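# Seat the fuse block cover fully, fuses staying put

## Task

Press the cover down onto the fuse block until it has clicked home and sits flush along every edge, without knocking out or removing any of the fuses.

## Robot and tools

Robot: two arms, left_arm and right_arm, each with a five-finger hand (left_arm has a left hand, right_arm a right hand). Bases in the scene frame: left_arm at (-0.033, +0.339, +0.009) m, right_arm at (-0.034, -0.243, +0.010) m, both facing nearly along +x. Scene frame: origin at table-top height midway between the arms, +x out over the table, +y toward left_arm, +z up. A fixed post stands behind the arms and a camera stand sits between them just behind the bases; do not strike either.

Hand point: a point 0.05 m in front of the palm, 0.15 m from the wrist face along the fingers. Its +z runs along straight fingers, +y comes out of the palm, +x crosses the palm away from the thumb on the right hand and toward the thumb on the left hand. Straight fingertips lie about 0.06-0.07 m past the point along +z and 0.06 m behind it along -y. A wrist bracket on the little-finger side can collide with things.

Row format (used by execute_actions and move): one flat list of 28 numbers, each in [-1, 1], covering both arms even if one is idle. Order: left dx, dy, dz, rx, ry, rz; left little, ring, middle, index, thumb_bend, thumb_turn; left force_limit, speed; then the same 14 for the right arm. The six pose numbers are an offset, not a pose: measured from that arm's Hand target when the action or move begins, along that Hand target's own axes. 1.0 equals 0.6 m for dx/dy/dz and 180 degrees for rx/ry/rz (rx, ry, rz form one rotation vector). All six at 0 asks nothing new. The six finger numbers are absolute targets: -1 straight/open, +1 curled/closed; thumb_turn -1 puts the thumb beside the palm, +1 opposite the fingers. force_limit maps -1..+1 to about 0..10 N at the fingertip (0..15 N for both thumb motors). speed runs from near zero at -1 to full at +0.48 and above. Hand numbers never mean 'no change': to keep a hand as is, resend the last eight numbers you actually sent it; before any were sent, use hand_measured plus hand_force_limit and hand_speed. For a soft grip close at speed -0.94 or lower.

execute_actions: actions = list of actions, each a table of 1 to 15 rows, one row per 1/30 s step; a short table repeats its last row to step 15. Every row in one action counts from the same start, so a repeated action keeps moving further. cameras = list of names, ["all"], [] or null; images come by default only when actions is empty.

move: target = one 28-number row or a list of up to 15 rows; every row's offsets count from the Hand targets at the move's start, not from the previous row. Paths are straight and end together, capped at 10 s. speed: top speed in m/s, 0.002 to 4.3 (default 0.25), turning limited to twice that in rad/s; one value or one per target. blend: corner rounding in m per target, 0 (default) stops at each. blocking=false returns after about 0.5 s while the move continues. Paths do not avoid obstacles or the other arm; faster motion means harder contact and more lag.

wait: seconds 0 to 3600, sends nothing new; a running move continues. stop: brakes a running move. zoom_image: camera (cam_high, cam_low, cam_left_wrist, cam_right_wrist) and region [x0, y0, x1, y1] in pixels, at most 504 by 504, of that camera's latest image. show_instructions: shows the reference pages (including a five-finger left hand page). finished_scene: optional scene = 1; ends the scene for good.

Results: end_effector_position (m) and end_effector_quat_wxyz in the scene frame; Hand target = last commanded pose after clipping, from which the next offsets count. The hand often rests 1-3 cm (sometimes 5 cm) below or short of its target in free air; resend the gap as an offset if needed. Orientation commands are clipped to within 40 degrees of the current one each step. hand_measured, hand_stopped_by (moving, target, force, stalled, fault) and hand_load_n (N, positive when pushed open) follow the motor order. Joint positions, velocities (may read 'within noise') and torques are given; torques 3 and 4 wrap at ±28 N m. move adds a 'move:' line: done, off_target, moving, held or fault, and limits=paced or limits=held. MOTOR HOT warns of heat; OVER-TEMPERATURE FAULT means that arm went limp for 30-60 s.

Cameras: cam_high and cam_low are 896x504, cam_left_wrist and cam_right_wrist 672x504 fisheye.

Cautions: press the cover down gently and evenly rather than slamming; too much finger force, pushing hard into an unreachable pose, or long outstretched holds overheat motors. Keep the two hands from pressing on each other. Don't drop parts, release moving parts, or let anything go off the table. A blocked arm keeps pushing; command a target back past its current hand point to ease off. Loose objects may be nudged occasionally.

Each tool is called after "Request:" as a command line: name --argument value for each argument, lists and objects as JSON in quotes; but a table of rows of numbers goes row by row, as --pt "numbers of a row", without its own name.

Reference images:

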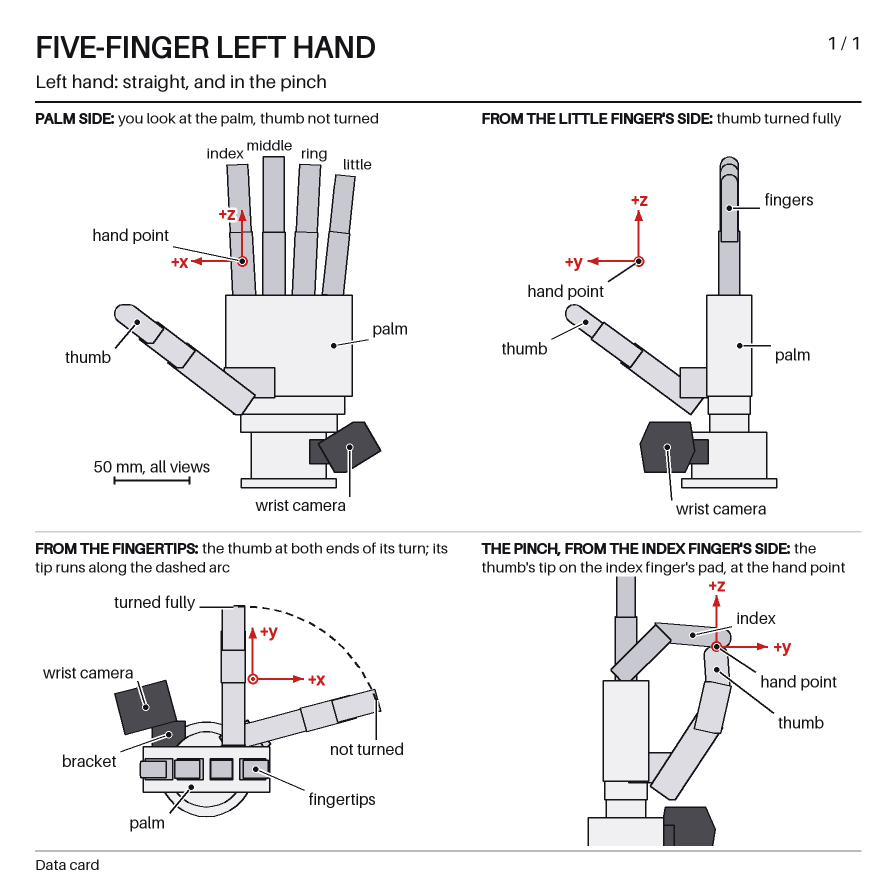

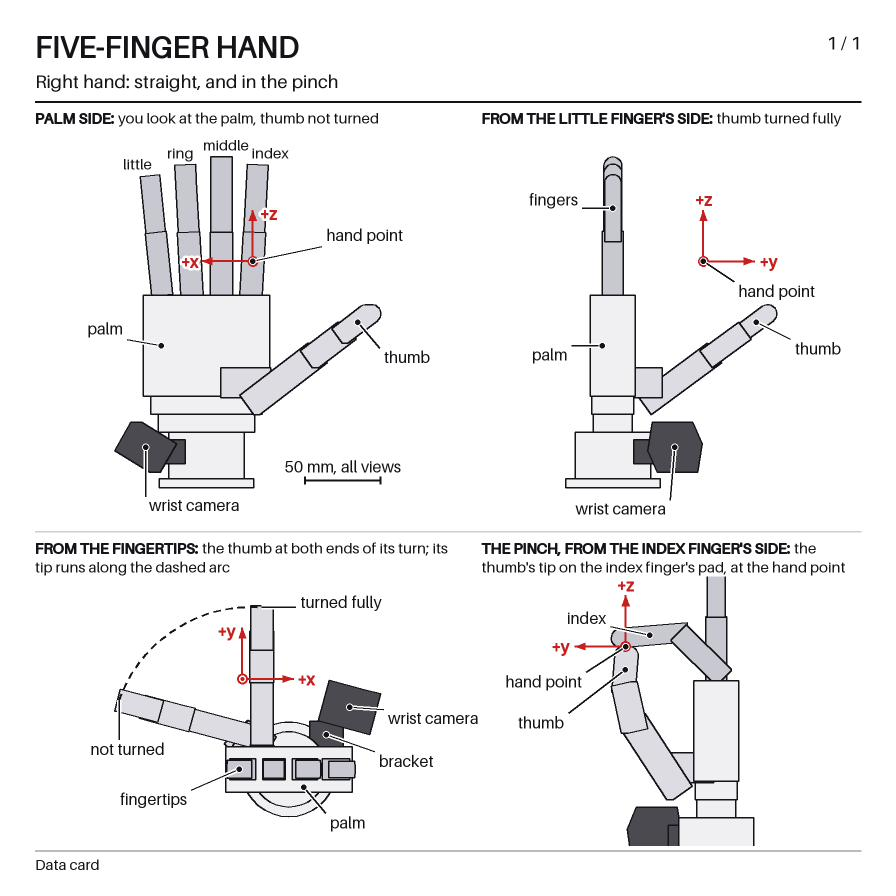

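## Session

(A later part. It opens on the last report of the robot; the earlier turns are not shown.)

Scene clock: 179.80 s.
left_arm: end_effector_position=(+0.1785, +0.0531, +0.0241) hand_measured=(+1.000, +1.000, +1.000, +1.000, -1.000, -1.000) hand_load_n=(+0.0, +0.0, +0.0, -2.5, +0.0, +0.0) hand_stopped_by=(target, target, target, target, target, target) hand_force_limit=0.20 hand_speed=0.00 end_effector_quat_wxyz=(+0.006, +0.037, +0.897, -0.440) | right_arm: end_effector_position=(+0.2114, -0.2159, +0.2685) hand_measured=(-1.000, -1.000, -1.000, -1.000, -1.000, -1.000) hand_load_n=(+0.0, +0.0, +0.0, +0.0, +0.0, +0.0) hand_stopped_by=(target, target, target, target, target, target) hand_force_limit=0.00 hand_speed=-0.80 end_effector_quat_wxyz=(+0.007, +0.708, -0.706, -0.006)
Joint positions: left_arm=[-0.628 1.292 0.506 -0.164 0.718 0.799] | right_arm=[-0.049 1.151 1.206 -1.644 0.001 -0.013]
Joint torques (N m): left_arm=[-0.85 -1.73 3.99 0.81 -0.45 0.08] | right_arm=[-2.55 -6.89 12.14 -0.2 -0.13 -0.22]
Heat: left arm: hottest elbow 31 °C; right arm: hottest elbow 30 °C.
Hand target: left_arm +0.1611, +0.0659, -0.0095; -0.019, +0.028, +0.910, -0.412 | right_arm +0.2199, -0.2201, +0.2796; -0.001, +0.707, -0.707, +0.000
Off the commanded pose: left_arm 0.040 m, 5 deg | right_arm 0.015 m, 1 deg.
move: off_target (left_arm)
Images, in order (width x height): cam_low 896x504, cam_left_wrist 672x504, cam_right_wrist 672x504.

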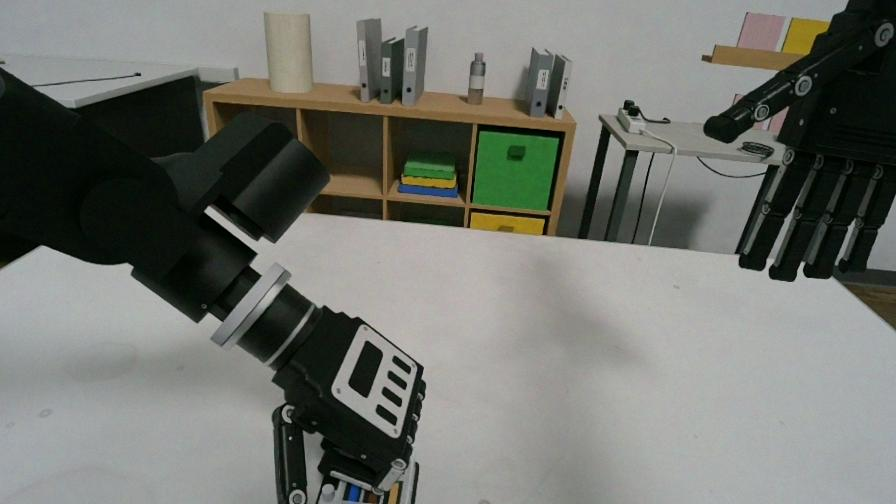

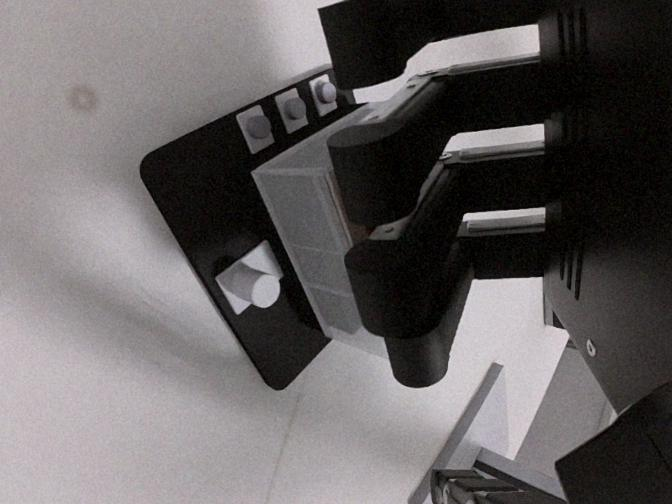

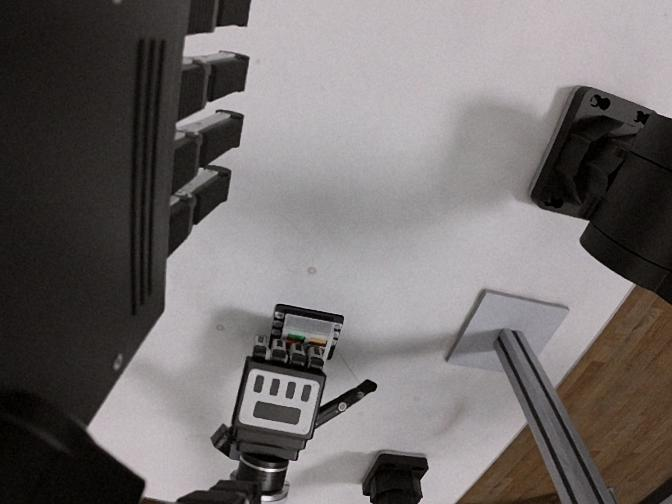

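Request:
move --pt "0 -0.087 -0.0765 0 0 0 1 1 1 1 -1 -1 0.2 0 0 0 0 0 0 0 -1 -1 -1 -1 -1 -1 0 -0.8" --pt "-0.016 -0.0837 -0.055 0 0 0 1 1 1 1 -1 -1 0.2 0 0 0 0 0 0 0 -1 -1 -1 -1 -1 -1 0 -0.8" --speed '[0.08,0.05]' --cameras '["cam_low","cam_right_wrist","cam_left_wrist"]'

Request:
zoom_image --camera "cam_right_wrist" --region '[240, 270, 370, 390]'

Request:
zoom_image --camera "cam_low" --region '[250, 300, 450, 504]'

Scene clock: 183.77 s.
left_arm: end_effector_position=(+0.1556, +0.0710, +0.0406) hand_measured=(+1.000, +1.000, +1.000, +1.000, -1.000, -1.000) hand_load_n=(+0.0, +0.0, +0.0, +0.0, +0.0, -0.5) hand_stopped_by=(target, target, target, target, target, target) hand_force_limit=0.20 hand_speed=0.00 end_effector_quat_wxyz=(-0.033, +0.016, +0.914, -0.404) | right_arm: end_effector_position=(+0.2114, -0.2159, +0.2685) hand_measured=(-1.000, -1.000, -1.000, -1.000, -1.000, -1.000) hand_load_n=(+0.0, +0.0, +0.0, -0.5, -0.5, +0.0) hand_stopped_by=(target, target, target, target, target, target) hand_force_limit=0.00 hand_speed=-0.80 end_effector_quat_wxyz=(+0.007, +0.708, -0.706, -0.006)
Joint positions: left_arm=[-0.633 1.215 0.538 -0.392 0.699 0.799] | right_arm=[-0.049 1.151 1.206 -1.644 0.001 -0.013]
Joint torques (N m): left_arm=[-0.56 -3.78 9.58 1.25 0.19 -0.02] | right_arm=[-2.26 -6.59 12.04 -0.16 -0.11 -0.22]
Heat: left arm: hottest elbow 31 °C; right arm: hottest elbow 30 °C.
Hand target: left_arm +0.1708, +0.0570, +0.0498; -0.019, +0.028, +0.910, -0.412 | right_arm +0.2199, -0.2201, +0.2796; -0.001, +0.707, -0.707, +0.000
Off the commanded pose: left_arm 0.023 m, 2 deg | right_arm 0.015 m, 1 deg.
move: off_target (left_arm)
Images, in order (width x height): cam_low 896x504, cam_left_wrist 672x504, cam_right_wrist 672x504.

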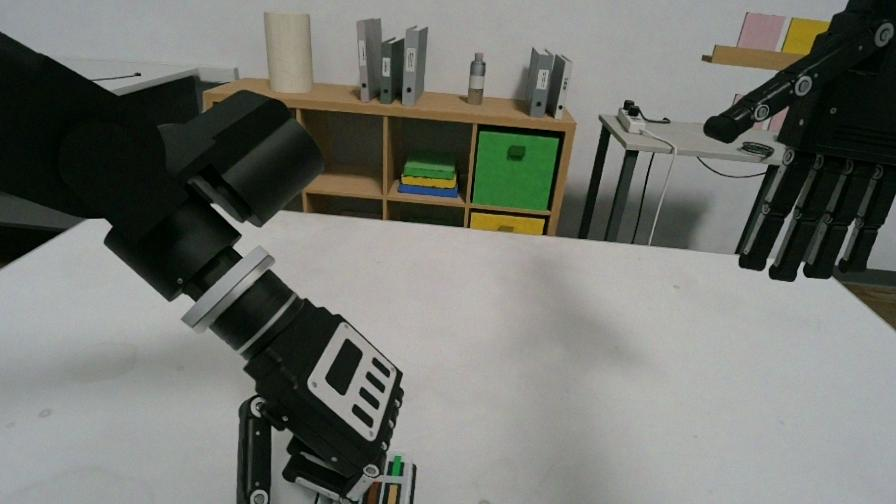

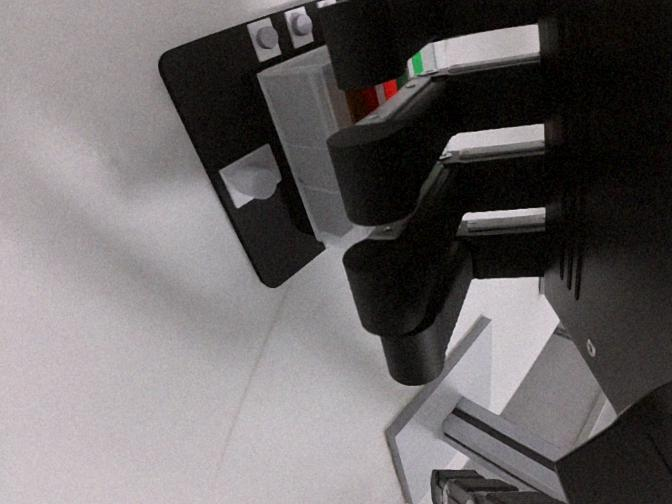

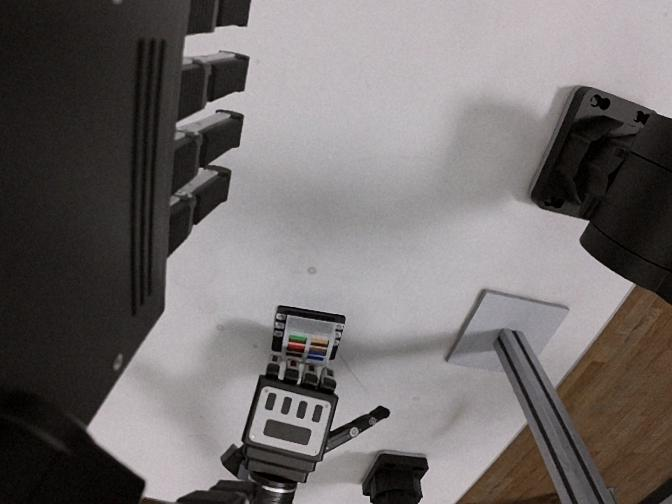

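Scaled by 3.877 from the camera's image (finer frame: 960x720).

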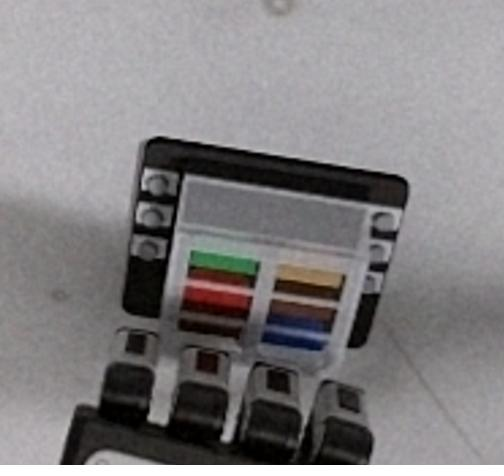

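Scaled by 2.471 from the camera's image (finer frame: 1280x720).

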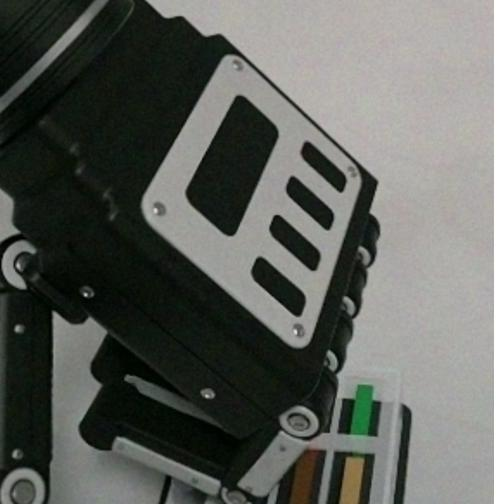

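Request:
move --pt "-0.0175 -0.0581 -0.0348 0 0 0 1 1 1 1 -1 -1 0.2 0 0 0 0 0 0 0 -1 -1 -1 -1 -1 -1 0 -0.8" --pt "-0.0037 0.0046 -0.0052 0 0 0 1 1 1 1 -1 -1 0.2 0 0 0 0 0 0 0 -1 -1 -1 -1 -1 -1 0 -0.8" --pt "-0.0037 0.0234 0.0113 0 0 0 1 1 1 1 -1 -1 0.2 0 0 0 0 0 0 0 -1 -1 -1 -1 -1 -1 0 -0.8" --speed '[0.1,0.1,0.03]' --blend '[0.01,0.005,0]' --cameras '["cam_low","cam_right_wrist","cam_left_wrist"]'

Request:
zoom_image --camera "cam_right_wrist" --region '[240, 270, 370, 390]'

Request:
zoom_image --camera "cam_low" --region '[250, 300, 450, 504]'

Scene clock: 187.20 s.
left_arm: end_effector_position=(+0.1724, +0.0590, +0.0416) hand_measured=(+1.000, +1.000, +1.000, +1.000, -1.000, -1.000) hand_load_n=(+0.0, +0.0, +0.0, +0.5, +0.0, -0.5) hand_stopped_by=(target, target, target, target, target, target) hand_force_limit=0.20 hand_speed=0.00 end_effector_quat_wxyz=(-0.018, +0.027, +0.910, -0.413) | right_arm: end_effector_position=(+0.2114, -0.2159, +0.2685) hand_measured=(-1.000, -1.000, -1.000, -1.000, -1.000, -1.000) hand_load_n=(+0.0, +0.0, +0.0, +0.0, +0.0, +0.0) hand_stopped_by=(target, target, target, target, target, target) hand_force_limit=0.00 hand_speed=-0.80 end_effector_quat_wxyz=(+0.007, +0.708, -0.706, -0.006)
Joint positions: left_arm=[-0.635 1.253 0.565 -0.344 0.698 0.809] | right_arm=[-0.049 1.151 1.206 -1.644 0.001 -0.013]
Joint torques (N m): left_arm=[0.5 -4.37 6.34 1.21 0.49 0.07] | right_arm=[-2.14 -6.36 12.12 -0.13 -0.12 -0.19]
Heat: left arm: hottest elbow 31 °C; right arm: hottest elbow 30 °C.
Hand target: left_arm +0.1732, +0.0610, +0.0349; -0.019, +0.028, +0.910, -0.412 | right_arm +0.2199, -0.2201, +0.2796; -0.001, +0.707, -0.707, +0.000
Off the commanded pose: left_arm 0.007 m, 0 deg | right_arm 0.015 m, 1 deg.
move: done
Images, in order (width x height): cam_low 896x504, cam_left_wrist 672x504, cam_right_wrist 672x504.

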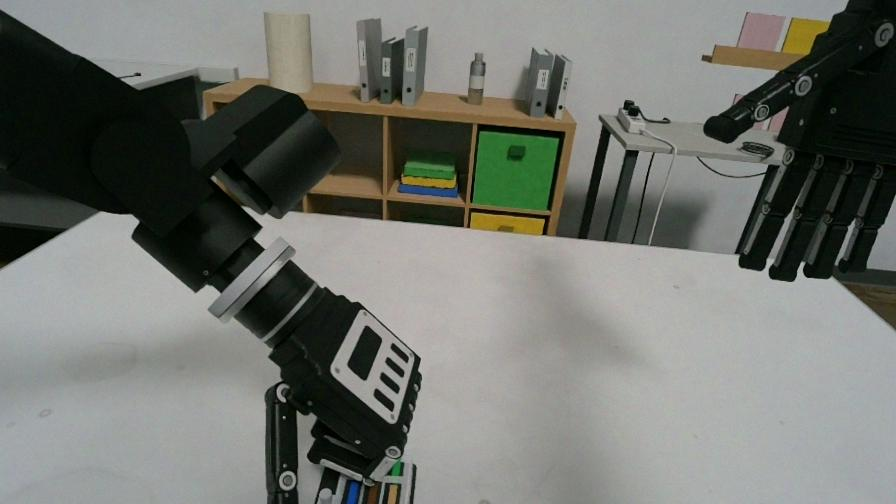

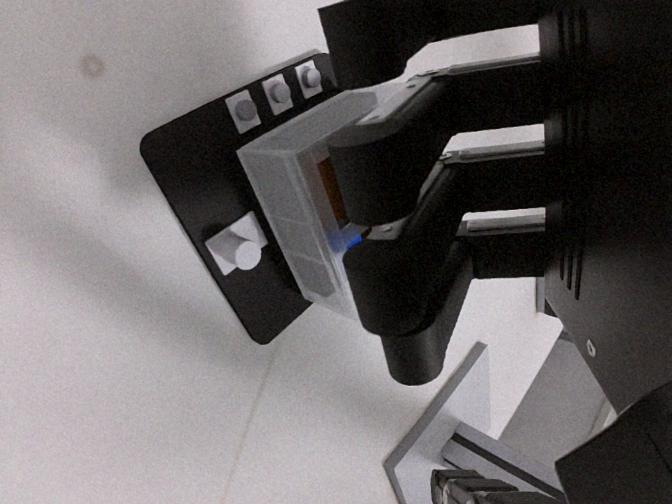

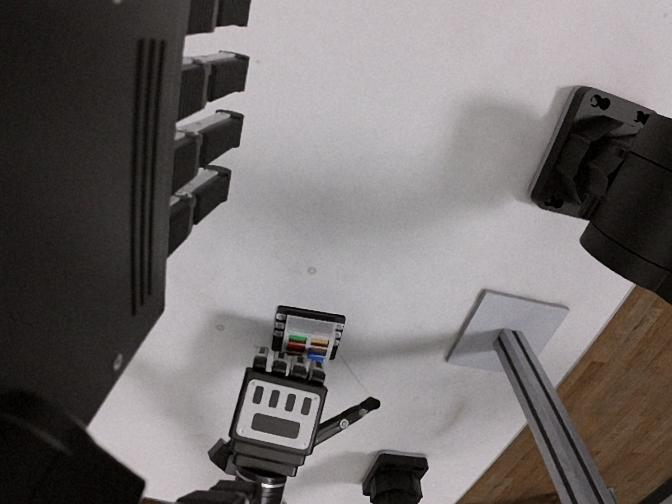

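Scaled by 3.877 from the camera's image (finer frame: 960x720).

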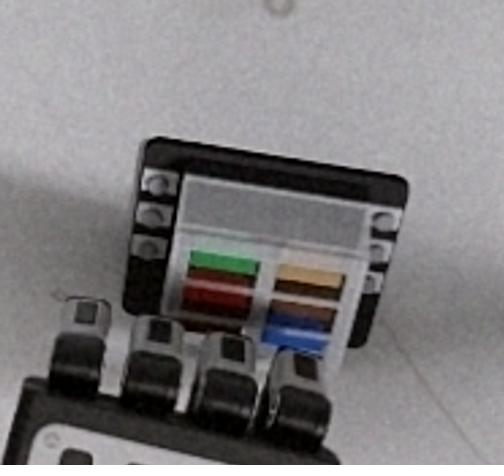

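Scaled by 2.471 from the camera's image (finer frame: 1280x720).

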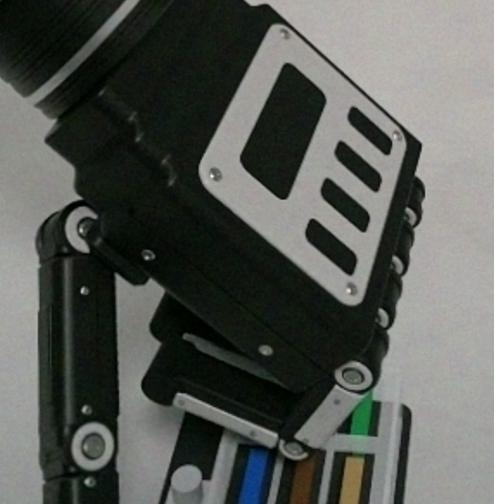

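Request:
zoom_image --camera "cam_left_wrist" --region '[180, 200, 380, 360]'

Request:
zoom_image --camera "cam_left_wrist" --region '[120, 40, 400, 360]'

Scaled by 2.520 from the camera's image (finer frame: 960x720).

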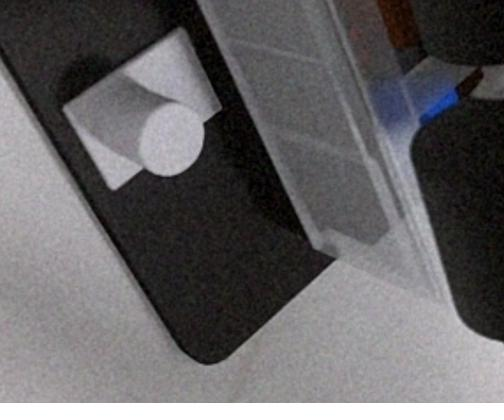

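Scaled by 1.575 from the camera's image (finer frame: 960x720).

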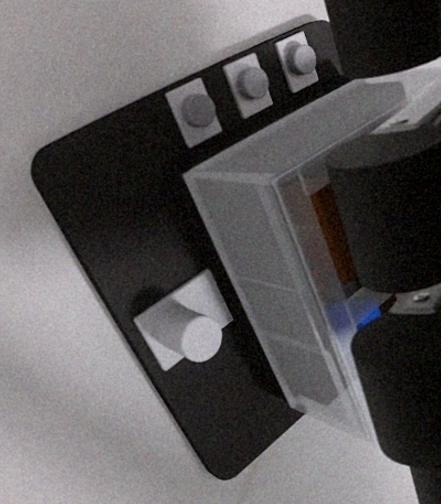

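Request:
move --pt "0 0.0225 0.0198 0 0 0 1 1 1 1 -1 -1 0.2 0 0 0 0 0 0 0 -1 -1 -1 -1 -1 -1 0 -0.8" --pt "0.0208 0.0762 0.0345 0 0 0 1 1 1 1 -1 -1 0.2 0 0 0 0 0 0 0 -1 -1 -1 -1 -1 -1 0 -0.8" --speed '[0.05,0.03]' --cameras '["cam_low","cam_right_wrist","cam_left_wrist"]'

Request:
zoom_image --camera "cam_right_wrist" --region '[240, 270, 370, 390]'

Request:
zoom_image --camera "cam_low" --region '[250, 300, 450, 504]'

Scene clock: 194.63 s.
left_arm: end_effector_position=(+0.1757, +0.0550, +0.0235) hand_measured=(+1.000, +1.000, +1.000, +1.000, -1.000, -1.000) hand_load_n=(+0.5, +0.0, -1.0, -2.5, +0.0, +0.0) hand_stopped_by=(target, target, target, target, target, target) hand_force_limit=0.20 hand_speed=0.00 end_effector_quat_wxyz=(+0.000, +0.041, +0.895, -0.444) | right_arm: end_effector_position=(+0.2114, -0.2159, +0.2685) hand_measured=(-1.000, -1.000, -1.000, -1.000, -1.000, -1.000) hand_load_n=(+0.0, +0.0, +0.0, +0.0, +0.0, +0.0) hand_stopped_by=(target, target, target, target, target, target) hand_force_limit=0.00 hand_speed=-0.80 end_effector_quat_wxyz=(+0.007, +0.708, -0.706, -0.006)
Joint positions: left_arm=[-0.619 1.294 0.502 -0.169 0.741 0.814] | right_arm=[-0.049 1.151 1.206 -1.644 0.001 -0.013]
Joint torques (N m): left_arm=[0.62 -1.79 3.32 0.73 -0.77 0.27] | right_arm=[-1.9 -6.65 12.08 -0.21 -0.11 -0.23]
Heat: left arm: hottest elbow 31 °C; right arm: hottest elbow 30 °C.
Hand target: left_arm +0.1610, +0.0764, -0.0131; -0.019, +0.028, +0.910, -0.412 | right_arm +0.2199, -0.2201, +0.2796; -0.001, +0.707, -0.707, +0.000
Off the commanded pose: left_arm 0.045 m, 5 deg | right_arm 0.015 m, 1 deg.
move: off_target (left_arm)
Images, in order (width x height): cam_low 896x504, cam_left_wrist 672x504, cam_right_wrist 672x504.

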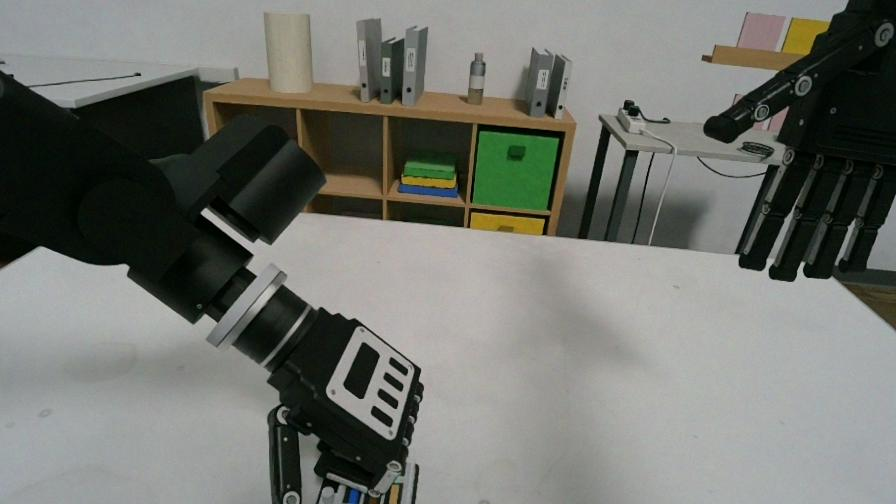

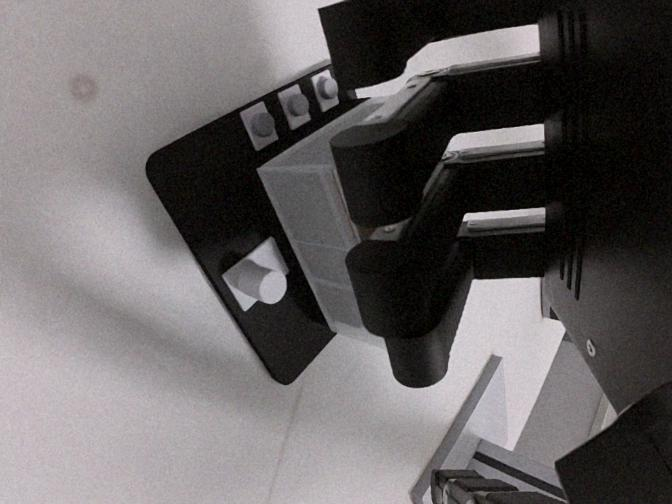

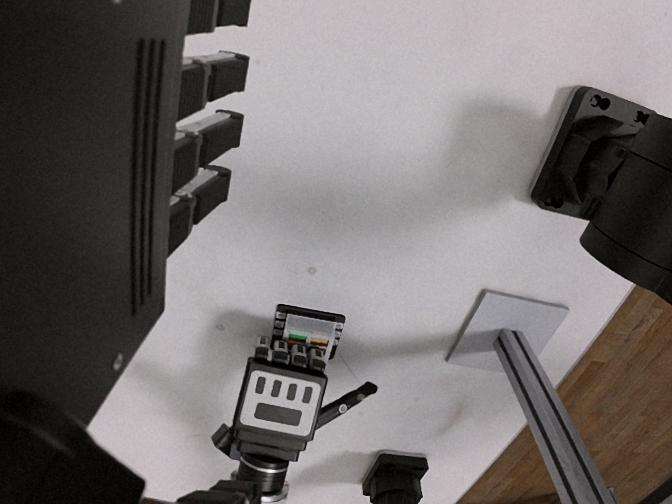

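Scaled by 3.877 from the camera's image (finer frame: 960x720).

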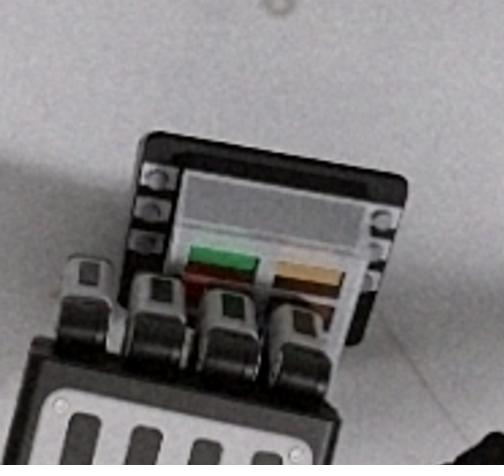

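Scaled by 2.471 from the camera's image (finer frame: 1280x720).

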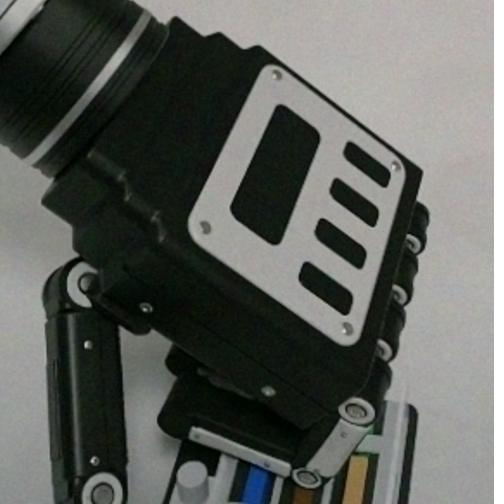

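Request:
move --target '[0.0238,0.0586,0.0091,0,0,0,1,1,1,1,-1,-1,0.2,0,0,0,0,0,0,0,-1,-1,-1,-1,-1,-1,0,-0.8]' --speed 0.03 --cameras '["cam_low","cam_right_wrist","cam_left_wrist"]'

Request:
zoom_image --camera "cam_right_wrist" --region '[240, 270, 370, 390]'

Scene clock: 196.77 s.
left_arm: end_effector_position=(+0.1758, +0.0557, +0.0209) hand_measured=(+1.000, +1.000, +1.000, +1.000, -1.000, -1.000) hand_load_n=(+0.0, +0.0, +0.0, -1.5, +0.0, +0.0) hand_stopped_by=(target, target, target, target, target, target) hand_force_limit=0.20 hand_speed=0.00 end_effector_quat_wxyz=(+0.016, +0.050, +0.881, -0.470) | right_arm: end_effector_position=(+0.2114, -0.2159, +0.2685) hand_measured=(-1.000, -1.000, -1.000, -1.000, -1.000, -1.000) hand_load_n=(+0.0, +0.0, +0.0, +0.0, -0.5, +0.0) hand_stopped_by=(target, target, target, target, target, target) hand_force_limit=0.00 hand_speed=-0.80 end_effector_quat_wxyz=(+0.007, +0.708, -0.706, -0.006)
Joint positions: left_arm=[-0.6 1.289 0.455 -0.066 0.777 0.814] | right_arm=[-0.049 1.151 1.206 -1.644 0.001 -0.013]
Joint torques (N m): left_arm=[1.38 0.32 0.84 -0.55 -1.51 0.72] | right_arm=[-2.14 -6.42 12.14 -0.09 -0.11 -0.24]
Heat: left arm: hottest elbow 31 °C; right arm: hottest elbow 30 °C.
Hand target: left_arm +0.1478, +0.0964, -0.0429; -0.019, +0.028, +0.910, -0.412 | right_arm +0.2199, -0.2201, +0.2796; -0.001, +0.707, -0.707, +0.000
Off the commanded pose: left_arm 0.081 m, 9 deg | right_arm 0.015 m, 1 deg.
move: off_target (left_arm)
Images, in order (width x height): cam_low 896x504, cam_left_wrist 672x504, cam_right_wrist 672x504.

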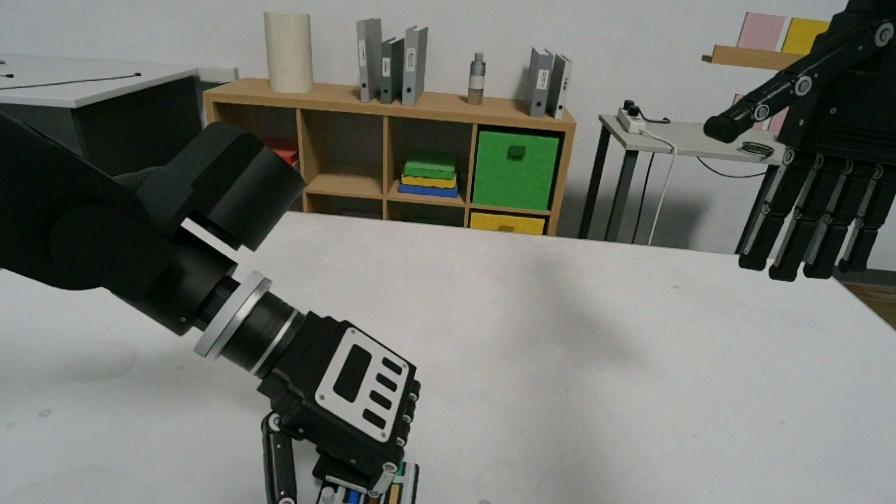

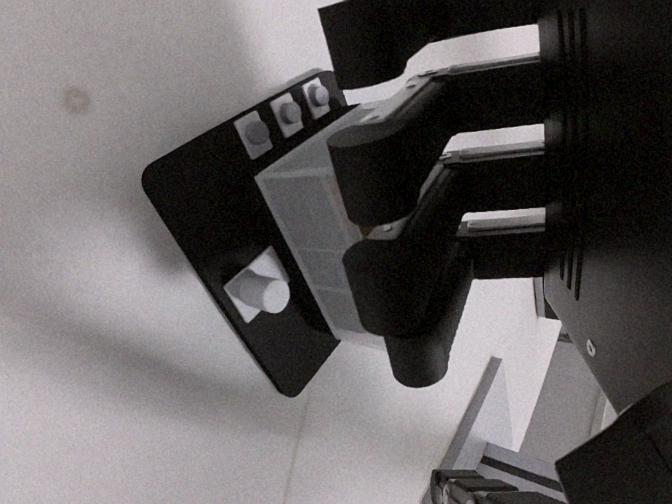

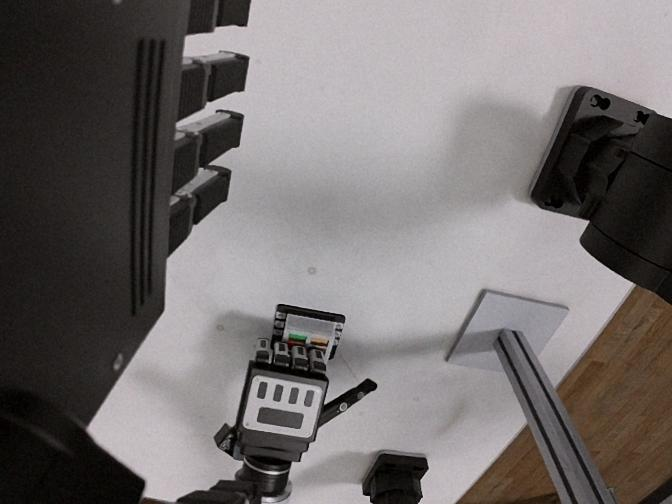

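Scaled by 3.877 from the camera's image (finer frame: 960x720).

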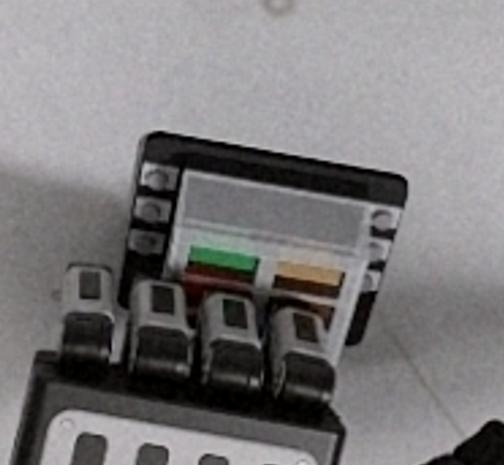

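Request:
zoom_image --camera "cam_right_wrist" --region '[270, 298, 350, 348]'

Request:
zoom_image --camera "cam_left_wrist" --region '[230, 150, 390, 360]'

Scaled by 6.300 from the camera's image (finer frame: 960x720).

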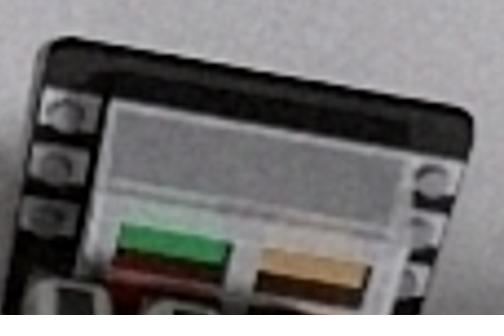

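Scaled by 2.400 from the camera's image (finer frame: 960x720).

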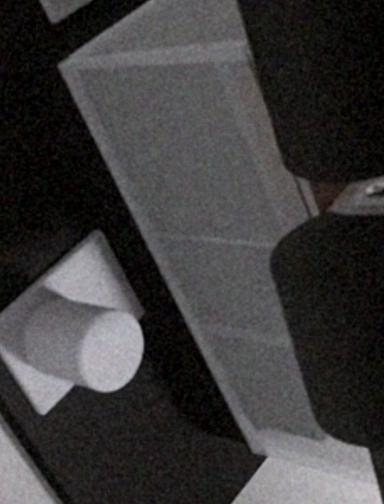

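Request:
move --target '[0.0238,0.0586,0.0091,0,0,0,1,1,1,1,-1,-1,0.2,0,0,0,0,0,0,0,-1,-1,-1,-1,-1,-1,0,-0.8]' --speed 0.03 --cameras '["cam_low","cam_right_wrist","cam_left_wrist"]'

Request:
zoom_image --camera "cam_right_wrist" --region '[240, 270, 370, 390]'

Scene clock: 199.70 s.
left_arm: end_effector_position=(+0.1752, +0.0571, +0.0187) hand_measured=(+1.000, +1.000, +1.000, +1.000, -1.000, -1.000) hand_load_n=(+0.5, +0.0, +0.0, +0.0, +0.0, +0.0) hand_stopped_by=(target, target, target, target, target, target) hand_force_limit=0.20 hand_speed=0.00 end_effector_quat_wxyz=(+0.030, +0.061, +0.869, -0.491) | right_arm: end_effector_position=(+0.2114, -0.2159, +0.2685) hand_measured=(-1.000, -1.000, -1.000, -1.000, -1.000, -1.000) hand_load_n=(-0.5, +0.0, +0.0, +0.0, +0.0, +0.0) hand_stopped_by=(target, target, target, target, target, target) hand_force_limit=0.00 hand_speed=-0.80 end_effector_quat_wxyz=(+0.007, +0.708, -0.706, -0.006)
Joint positions: left_arm=[-0.582 1.289 0.414 0.025 0.813 0.822] | right_arm=[-0.049 1.151 1.206 -1.644 0.001 -0.013]
Joint torques (N m): left_arm=[2.55 1.49 -1.89 -1.25 -2.17 1.05] | right_arm=[-2.02 -6.48 12.21 -0.21 -0.11 -0.24]
Heat: left arm: hottest elbow 30 °C; right arm: hottest elbow 30 °C.
Hand target: left_arm +0.1345, +0.1164, -0.0728; -0.019, +0.028, +0.910, -0.412 | right_arm +0.2199, -0.2201, +0.2796; -0.001, +0.707, -0.707, +0.000
Off the commanded pose: left_arm 0.116 m, 12 deg | right_arm 0.015 m, 1 deg.
move: off_target (left_arm)
Images, in order (width x height): cam_low 896x504, cam_left_wrist 672x504, cam_right_wrist 672x504.

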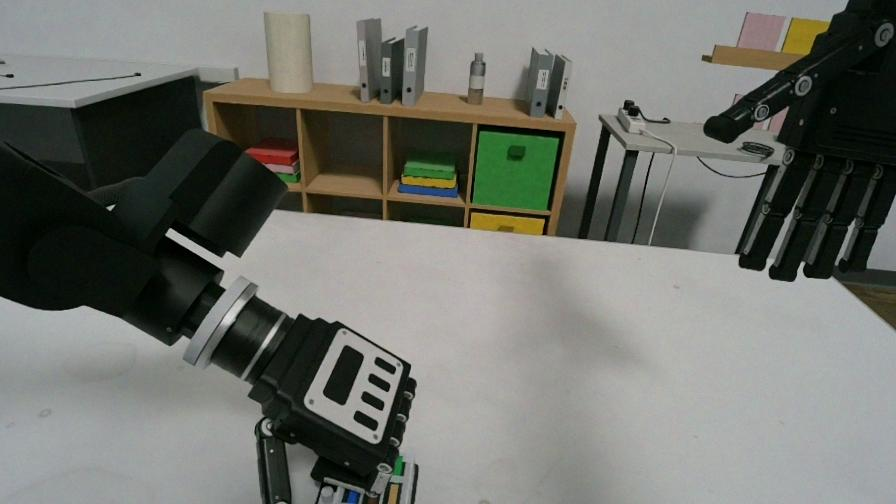

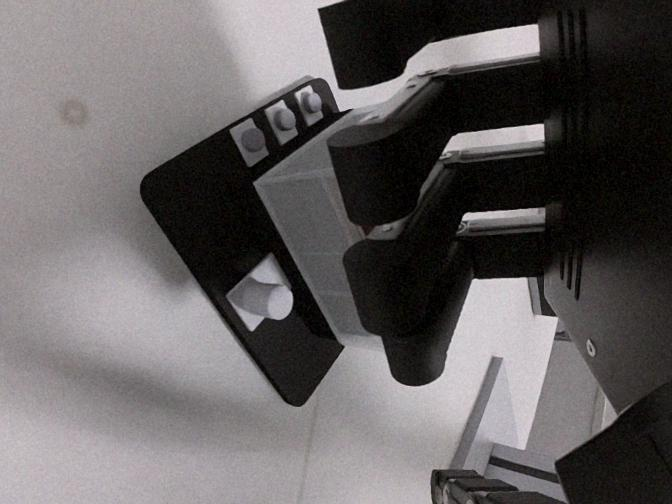

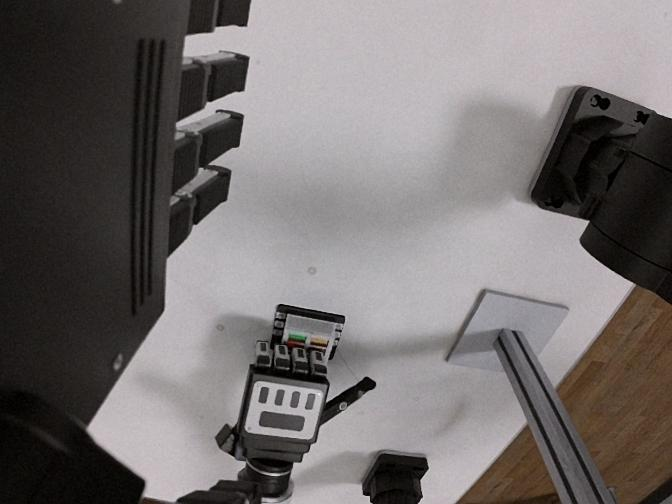

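Scaled by 3.877 from the camera's image (finer frame: 960x720).

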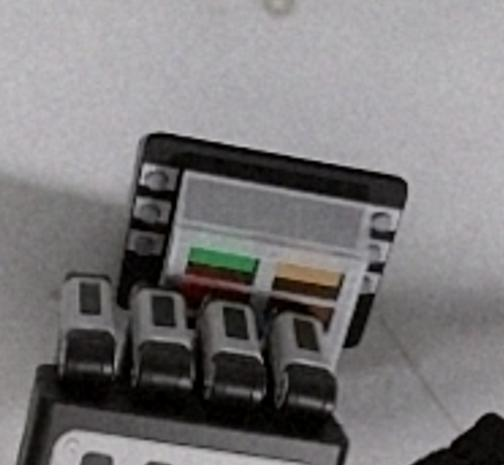

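Request:
move --pt "-0.0704 -0.1704 -0.0327 0 0 0 1 1 1 1 -1 -1 0.2 0 0 0 0 0 0 0 -1 -1 -1 -1 -1 -1 0 -0.8" --pt "-0.0704 -0.2743 -0.1240 0 0 0 1 1 1 1 -1 -1 0.2 0 0 0 0 0 0 0 -1 -1 -1 -1 -1 -1 0 -0.8" --speed '[0.08,0.1]' --blend '[0.01,0]' --cameras '["cam_low","cam_right_wrist","cam_left_wrist"]'

Request:
zoom_image --camera "cam_left_wrist" --region '[120, 0, 360, 240]'

Scene clock: 205.70 s.
left_arm: end_effector_position=(+0.1641, +0.0705, +0.0832) hand_measured=(+1.000, +1.000, +1.000, +1.000, -1.000, -1.000) hand_load_n=(+0.5, +0.0, +0.0, +0.0, +0.0, +0.0) hand_stopped_by=(target, target, target, target, target, target) hand_force_limit=0.20 hand_speed=0.00 end_effector_quat_wxyz=(-0.032, +0.018, +0.914, -0.405) | right_arm: end_effector_position=(+0.2114, -0.2159, +0.2685) hand_measured=(-1.000, -1.000, -1.000, -1.000, -1.000, -1.000) hand_load_n=(+0.0, +0.0, +0.0, +0.0, +0.0, +0.0) hand_stopped_by=(target, target, target, target, target, target) hand_force_limit=0.00 hand_speed=-0.80 end_effector_quat_wxyz=(+0.007, +0.708, -0.706, -0.006)
Joint positions: left_arm=[-0.618 1.146 0.623 -0.555 0.707 0.822] | right_arm=[-0.049 1.151 1.206 -1.644 0.001 -0.013]
Joint torques (N m): left_arm=[-1.08 -4.66 10.48 0.16 0.25 -0.04] | right_arm=[-2.32 -6.01 12.1 -0.18 -0.09 -0.23]
Heat: left arm: hottest elbow 30 °C; right arm: hottest elbow 31 °C.
Hand target: left_arm +0.1751, +0.0610, +0.0995; -0.019, +0.028, +0.910, -0.412 | right_arm +0.2199, -0.2201, +0.2796; -0.001, +0.707, -0.707, +0.000
Off the commanded pose: left_arm 0.022 m, 2 deg | right_arm 0.015 m, 1 deg.
move: off_target (left_arm)
Images, in order (width x height): cam_low 896x504, cam_left_wrist 672x504, cam_right_wrist 672x504.

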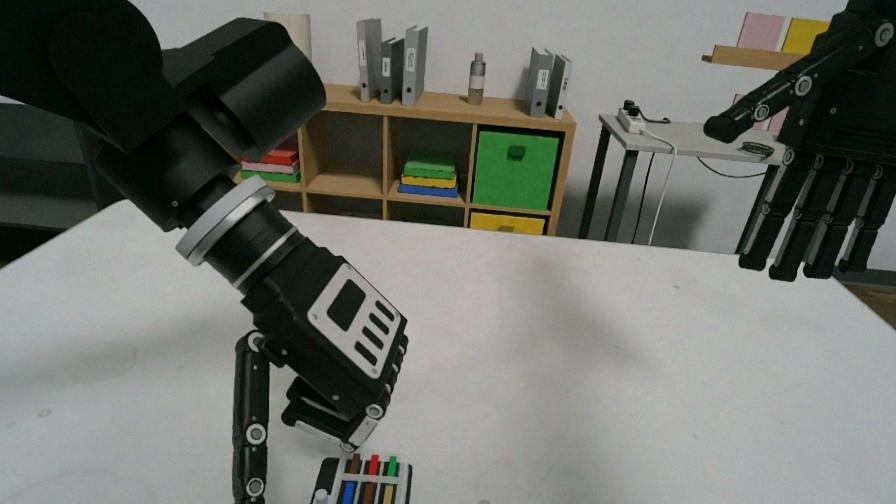

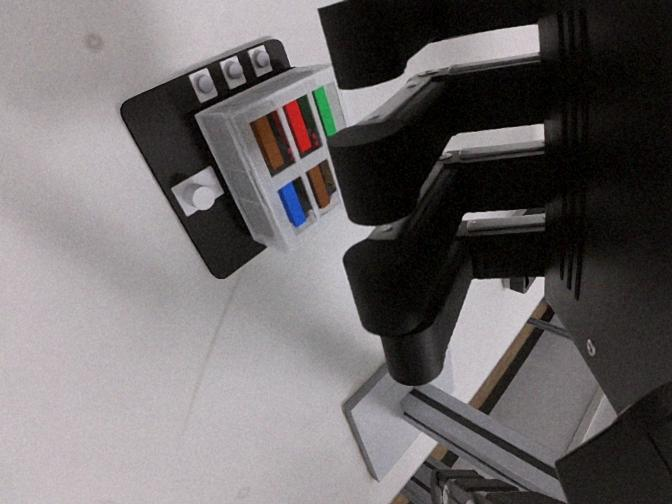

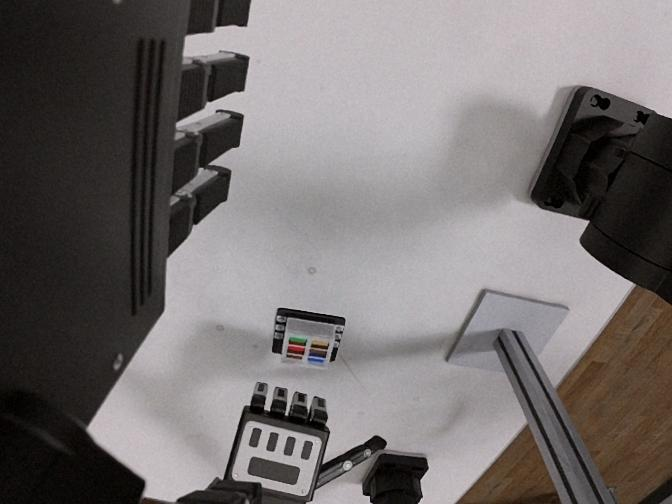

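Scaled by 2.100 from the camera's image (finer frame: 960x720).

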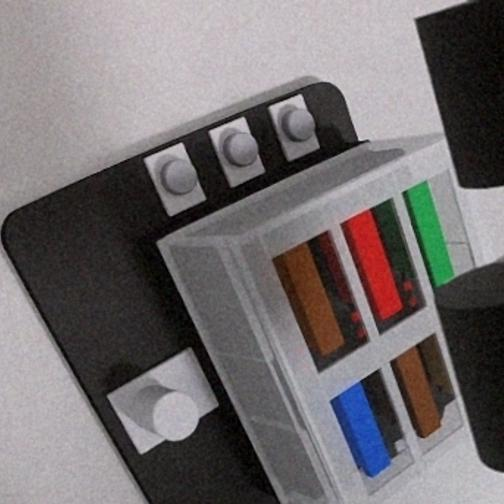

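Request:
move --target '[0,0,0,0,0,0,1,1,1,1,-1,-1,0.2,0,-0.1167,-0.0333,0.2333,0,-0.2222,0,-1,-1,-1,-1,-1,-1,0,-0.8]' --speed 0.2 --cameras '["cam_low","cam_right_wrist","cam_left_wrist"]'

Scene clock: 208.70 s.
left_arm: end_effector_position=(+0.1641, +0.0705, +0.0832) hand_measured=(+1.000, +1.000, +1.000, +1.000, -1.000, -1.000) hand_load_n=(+0.0, +0.0, +0.0, +0.0, +0.0, +0.0) hand_stopped_by=(target, target, target, target, target, target) hand_force_limit=0.20 hand_speed=0.00 end_effector_quat_wxyz=(-0.032, +0.018, +0.914, -0.405) | right_arm: end_effector_position=(+0.2372, -0.1453, +0.1449) hand_measured=(-1.000, -1.000, -1.000, -1.000, -1.000, -1.000) hand_load_n=(+0.0, +0.0, +0.0, +0.0, +0.0, +0.0) hand_stopped_by=(target, target, target, target, target, target) hand_force_limit=0.00 hand_speed=-0.80 end_effector_quat_wxyz=(-0.241, +0.667, -0.663, -0.242)
Joint positions: left_arm=[-0.618 1.146 0.623 -0.555 0.707 0.822] | right_arm=[-0.188 1.357 0.872 -1.214 -0.687 -0.2]
Joint torques (N m): left_arm=[-0.79 -5.01 10.25 0.16 0.25 -0.04] | right_arm=[-2.37 -8.06 7.36 0.54 -0.61 -0.22]
Heat: left arm: hottest elbow 30 °C; right arm: hottest elbow 31 °C.
Hand target: left_arm +0.1751, +0.0610, +0.0995; -0.019, +0.028, +0.910, -0.412 | right_arm +0.2399, -0.1498, +0.1398; -0.243, +0.664, -0.664, -0.242
Off the commanded pose: left_arm 0.022 m, 2 deg | right_arm 0.007 m, 0 deg.
move: done
Images, in order (width x height): cam_low 896x504, cam_left_wrist 672x504, cam_right_wrist 672x504.

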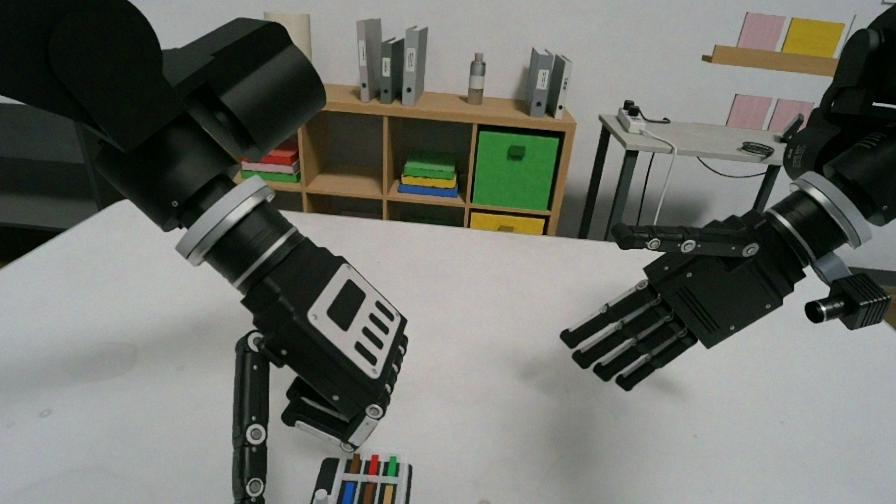

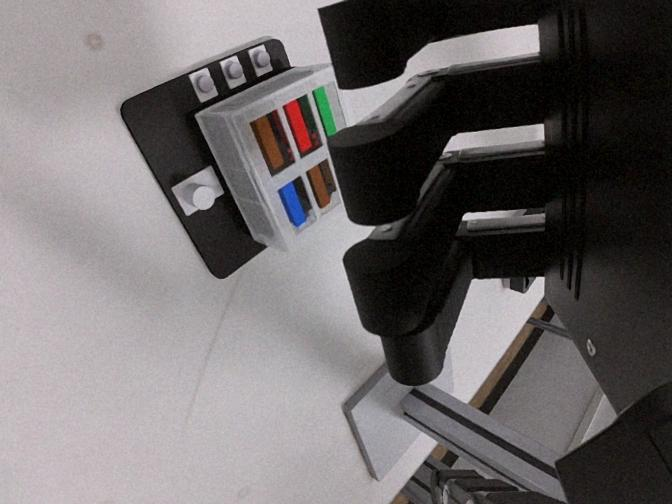

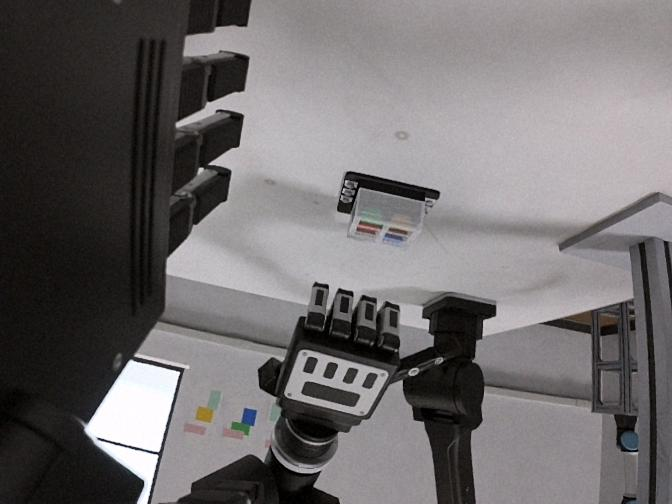

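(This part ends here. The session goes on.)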